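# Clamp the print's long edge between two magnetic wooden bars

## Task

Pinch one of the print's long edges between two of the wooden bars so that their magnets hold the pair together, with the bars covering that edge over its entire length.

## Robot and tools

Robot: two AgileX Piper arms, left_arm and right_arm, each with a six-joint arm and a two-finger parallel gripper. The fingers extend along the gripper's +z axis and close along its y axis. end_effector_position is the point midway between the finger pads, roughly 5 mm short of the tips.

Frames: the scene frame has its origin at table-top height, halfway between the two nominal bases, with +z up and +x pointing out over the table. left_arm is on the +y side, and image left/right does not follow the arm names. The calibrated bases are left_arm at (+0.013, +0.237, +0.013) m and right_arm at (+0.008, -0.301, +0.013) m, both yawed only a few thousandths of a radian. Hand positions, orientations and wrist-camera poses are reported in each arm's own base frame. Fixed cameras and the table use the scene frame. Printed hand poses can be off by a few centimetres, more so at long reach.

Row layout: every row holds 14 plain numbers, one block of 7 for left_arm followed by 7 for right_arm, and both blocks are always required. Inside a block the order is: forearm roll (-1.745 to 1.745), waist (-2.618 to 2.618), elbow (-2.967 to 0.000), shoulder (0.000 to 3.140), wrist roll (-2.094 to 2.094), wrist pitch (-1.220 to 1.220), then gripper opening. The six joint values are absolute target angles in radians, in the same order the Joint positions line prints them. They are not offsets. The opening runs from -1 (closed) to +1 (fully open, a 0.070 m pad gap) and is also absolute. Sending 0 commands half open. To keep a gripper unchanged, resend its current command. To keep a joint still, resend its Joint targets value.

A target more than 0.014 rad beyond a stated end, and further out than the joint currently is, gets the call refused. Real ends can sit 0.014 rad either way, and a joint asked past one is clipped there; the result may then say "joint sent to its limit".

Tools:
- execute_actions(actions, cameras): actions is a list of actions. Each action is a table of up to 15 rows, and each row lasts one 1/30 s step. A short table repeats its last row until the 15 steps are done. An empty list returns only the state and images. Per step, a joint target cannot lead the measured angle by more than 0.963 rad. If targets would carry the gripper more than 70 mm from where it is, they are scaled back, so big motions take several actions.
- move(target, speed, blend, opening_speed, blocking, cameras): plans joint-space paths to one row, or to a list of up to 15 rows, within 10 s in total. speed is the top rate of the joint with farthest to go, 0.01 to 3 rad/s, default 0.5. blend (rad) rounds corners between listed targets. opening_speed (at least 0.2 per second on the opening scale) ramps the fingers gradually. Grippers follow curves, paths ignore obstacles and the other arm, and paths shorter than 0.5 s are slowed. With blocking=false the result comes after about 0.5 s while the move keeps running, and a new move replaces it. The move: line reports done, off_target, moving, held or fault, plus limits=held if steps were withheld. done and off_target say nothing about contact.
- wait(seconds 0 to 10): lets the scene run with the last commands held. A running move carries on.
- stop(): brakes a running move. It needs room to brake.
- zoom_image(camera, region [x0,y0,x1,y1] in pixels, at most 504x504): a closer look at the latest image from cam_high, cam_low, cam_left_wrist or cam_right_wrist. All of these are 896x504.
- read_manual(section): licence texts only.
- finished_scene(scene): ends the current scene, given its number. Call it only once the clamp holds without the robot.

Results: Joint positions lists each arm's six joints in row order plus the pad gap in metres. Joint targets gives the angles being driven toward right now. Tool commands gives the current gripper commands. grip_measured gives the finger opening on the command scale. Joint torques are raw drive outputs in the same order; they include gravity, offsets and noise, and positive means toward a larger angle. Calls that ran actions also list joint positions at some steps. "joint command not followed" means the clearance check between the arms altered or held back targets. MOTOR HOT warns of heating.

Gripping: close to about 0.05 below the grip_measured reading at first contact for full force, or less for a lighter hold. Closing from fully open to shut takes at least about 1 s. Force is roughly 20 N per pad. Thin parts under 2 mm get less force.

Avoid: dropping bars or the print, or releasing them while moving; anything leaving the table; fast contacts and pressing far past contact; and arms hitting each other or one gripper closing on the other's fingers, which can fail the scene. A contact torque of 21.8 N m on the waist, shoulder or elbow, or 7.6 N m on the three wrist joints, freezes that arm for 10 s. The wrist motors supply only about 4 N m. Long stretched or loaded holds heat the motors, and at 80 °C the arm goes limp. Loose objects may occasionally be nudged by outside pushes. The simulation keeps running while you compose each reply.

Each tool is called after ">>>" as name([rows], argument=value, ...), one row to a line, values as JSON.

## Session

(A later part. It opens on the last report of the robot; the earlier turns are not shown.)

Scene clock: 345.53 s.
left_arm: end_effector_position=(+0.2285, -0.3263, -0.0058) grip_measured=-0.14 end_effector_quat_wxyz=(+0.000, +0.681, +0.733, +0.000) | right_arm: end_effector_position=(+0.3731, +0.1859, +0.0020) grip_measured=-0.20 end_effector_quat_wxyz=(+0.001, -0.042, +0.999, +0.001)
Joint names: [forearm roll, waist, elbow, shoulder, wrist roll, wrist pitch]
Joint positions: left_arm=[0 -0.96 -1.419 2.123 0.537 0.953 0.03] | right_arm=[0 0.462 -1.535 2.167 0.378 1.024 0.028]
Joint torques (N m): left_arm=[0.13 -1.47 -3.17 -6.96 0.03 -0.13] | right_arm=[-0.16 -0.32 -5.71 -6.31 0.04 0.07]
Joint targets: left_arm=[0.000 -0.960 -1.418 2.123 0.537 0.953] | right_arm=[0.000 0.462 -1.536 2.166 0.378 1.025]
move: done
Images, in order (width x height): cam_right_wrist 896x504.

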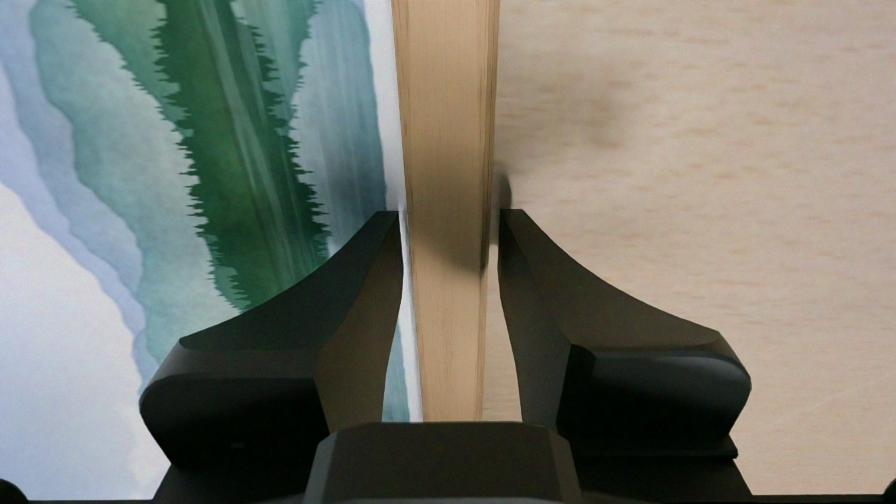

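>>> move([
  [0,-0.9600,-1.4181,2.1227,0.537,0.9534,-0.14,0,0.4617,-1.5971,2.1178,0.3777,1.1373,-0.2],
  [0,-0.9600,-1.4181,2.1227,0.537,0.9534,-0.14,0,0.1366,-1.3097,1.7468,0.0866,1.219,-0.2],
], speed=[0.08,0.5])

>>> zoom_image(camera="cam_low", region=[330, 180, 510, 290])

>>> zoom_image(camera="cam_high", region=[370, 200, 490, 340])

Scene clock: 352.77 s.
left_arm: end_effector_position=(+0.2285, -0.3263, -0.0058) grip_measured=-0.14 end_effector_quat_wxyz=(+0.000, +0.681, +0.733, +0.000) | right_arm: end_effector_position=(+0.3273, +0.0448, +0.1072) grip_measured=-0.20 end_effector_quat_wxyz=(+0.000, -0.025, +1.000, +0.000)
Joint names: [forearm roll, waist, elbow, shoulder, wrist roll, wrist pitch]
Joint positions: left_arm=[0 -0.96 -1.419 2.123 0.537 0.953 0.03] | right_arm=[0 0.136 -1.309 1.746 0.086 1.22 0.028]
Joint torques (N m): left_arm=[0.2 -1.73 -3.19 -6.83 0.03 -0.13] | right_arm=[0.2 0.41 -6.1 -4.02 0.07 -0.2]
Joint targets: left_arm=[0.000 -0.960 -1.418 2.123 0.537 0.953] | right_arm=[0.000 0.137 -1.310 1.747 0.087 1.219]
move: done

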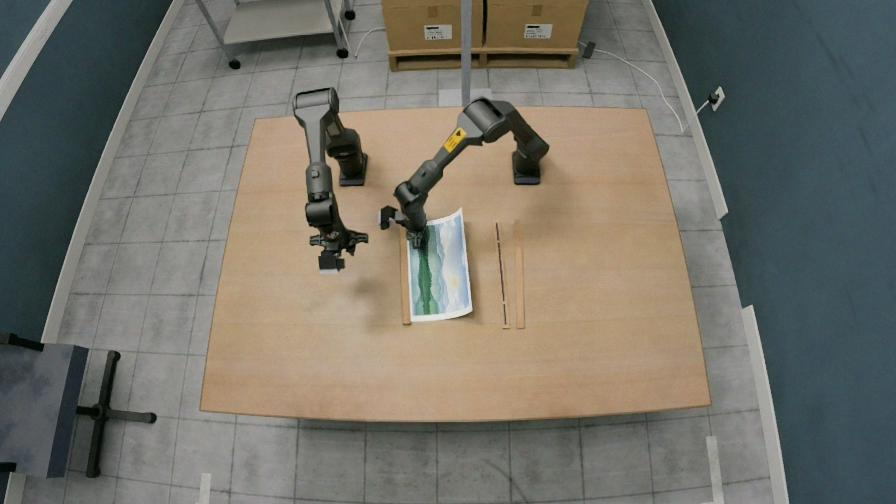

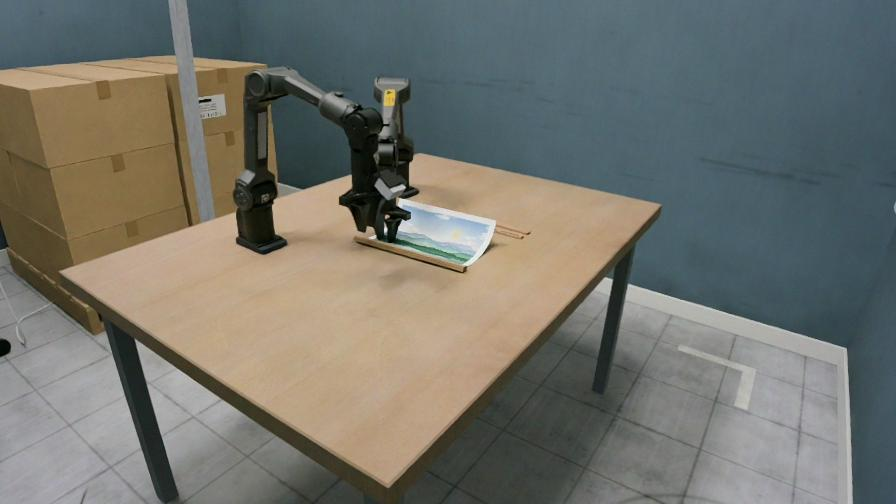

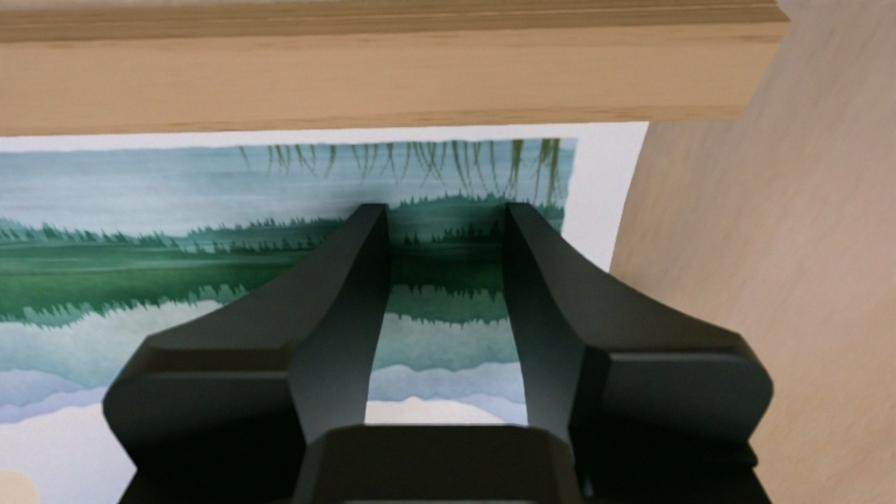

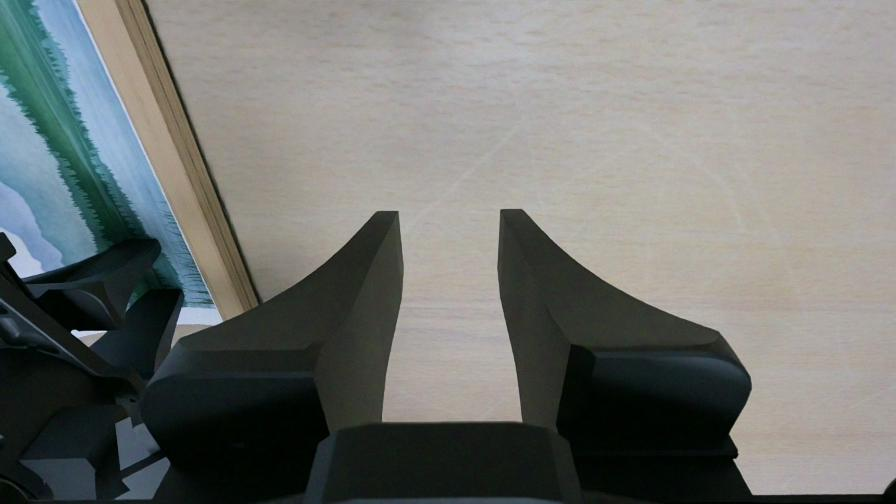

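Scaled by 2.800 from the camera's 896x504 image, which has a finer 1280x720 frame.

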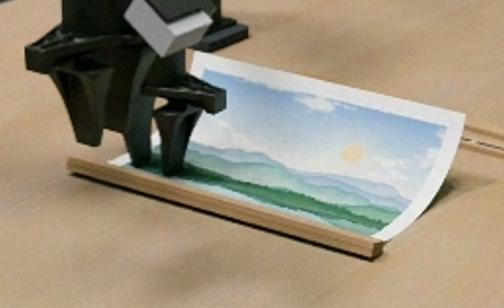

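Scaled by 3.600 from the camera's 896x504 image, which has a finer 1280x720 frame.

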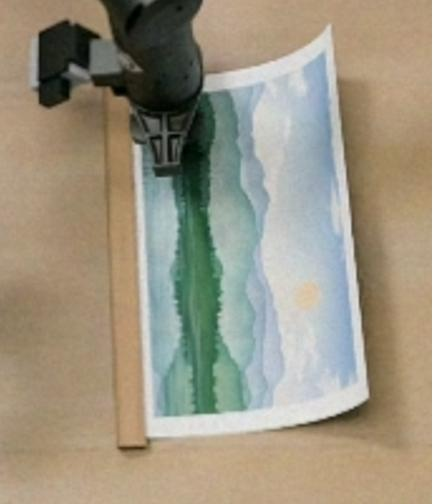

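>>> move([
  [0,-0.9571,-1.4196,2.1034,0.54,0.9742,-0.14,0,0.1366,-1.3097,1.7468,0.0866,1.219,-0.2],
  [0,-0.9528,-1.4466,2.0555,0.544,1.0491,-0.14,0,0.1366,-1.3097,1.7468,0.0866,1.219,-0.2],
  [0,-0.9528,-1.5806,1.9841,0.544,1.217,-0.14,0,0.1366,-1.3097,1.7468,0.0866,1.219,-0.2],
  [0,-0.3,-1.5806,1.8,0.544,1.217,-0.14,0,0.1366,-1.3097,1.7468,0.0866,1.219,-0.2],
], speed=[0.03,0.06,0.2,0.5])

>>> zoom_image(camera="cam_low", region=[330, 180, 510, 290])

>>> zoom_image(camera="cam_high", region=[370, 200, 490, 340])

Scene clock: 365.20 s.
left_arm: end_effector_position=(+0.3840, -0.1185, +0.1621) grip_measured=-0.14 end_effector_quat_wxyz=(+0.110, +0.406, +0.907, +0.013) | right_arm: end_effector_position=(+0.3276, +0.0449, +0.1074) grip_measured=-0.20 end_effector_quat_wxyz=(+0.001, -0.025, +1.000, +0.000)
Joint names: [forearm roll, waist, elbow, shoulder, wrist roll, wrist pitch]
Joint positions: left_arm=[0 -0.299 -1.581 1.799 0.543 1.217 0.03] | right_arm=[0 0.136 -1.309 1.746 0.086 1.22 0.028]
Joint torques (N m): left_arm=[-0.02 -1.91 -3.09 -5.42 -0.01 0.03] | right_arm=[0.1 0.4 -6.01 -3.91 0 -0.17]
Joint targets: left_arm=[0.000 -0.300 -1.581 1.800 0.544 1.217] | right_arm=[0.000 0.137 -1.310 1.747 0.087 1.219]
move: done

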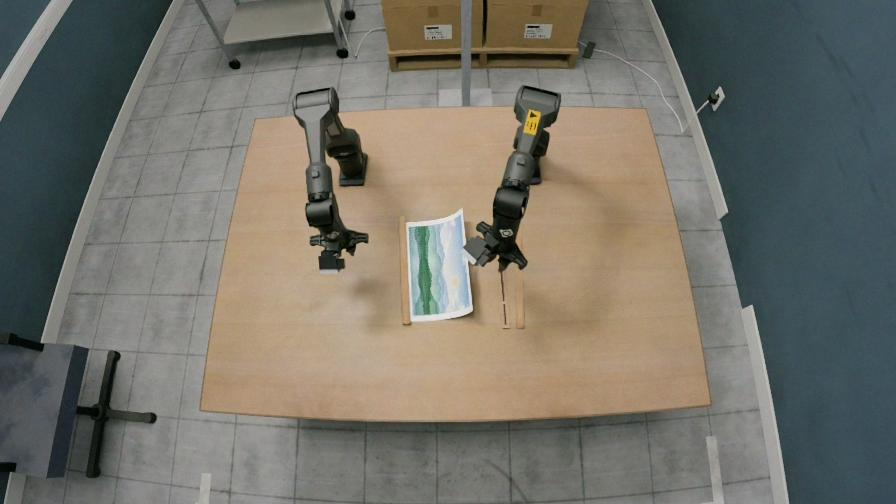

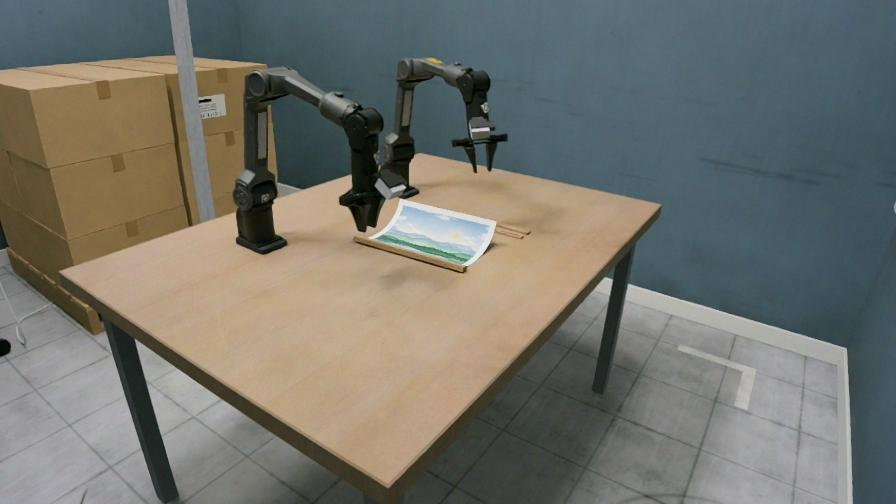

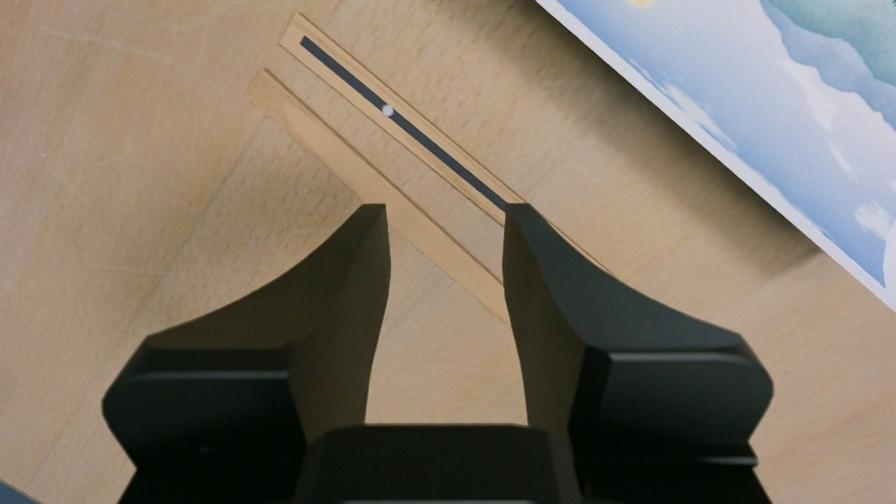

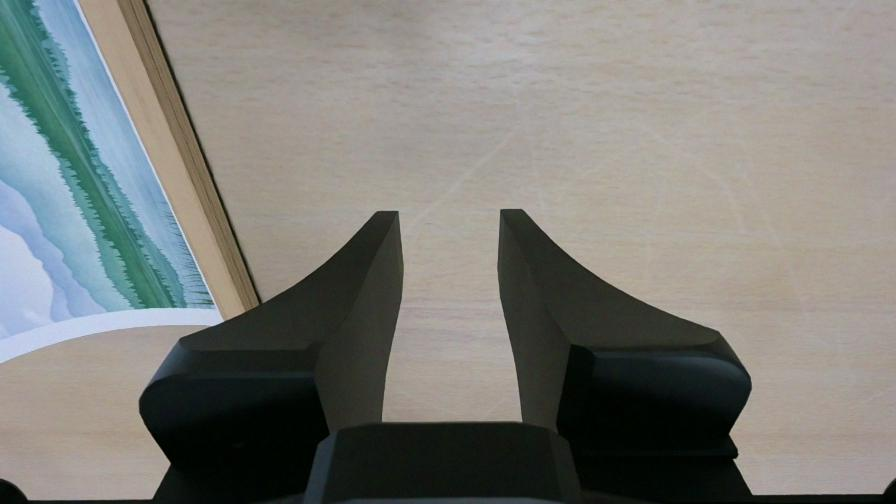

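Scaled by 2.800 from the camera's 896x504 image, which has a finer 1280x720 frame.

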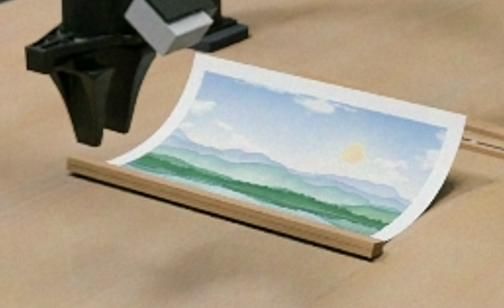

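Scaled by 3.600 from the camera's 896x504 image, which has a finer 1280x720 frame.

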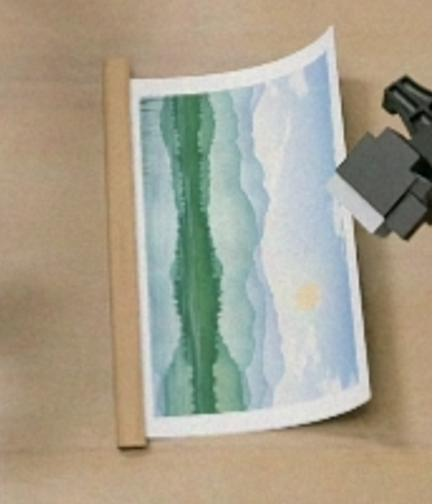

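>>> finished_scene(scene=1)

The scene is finished: the task was done.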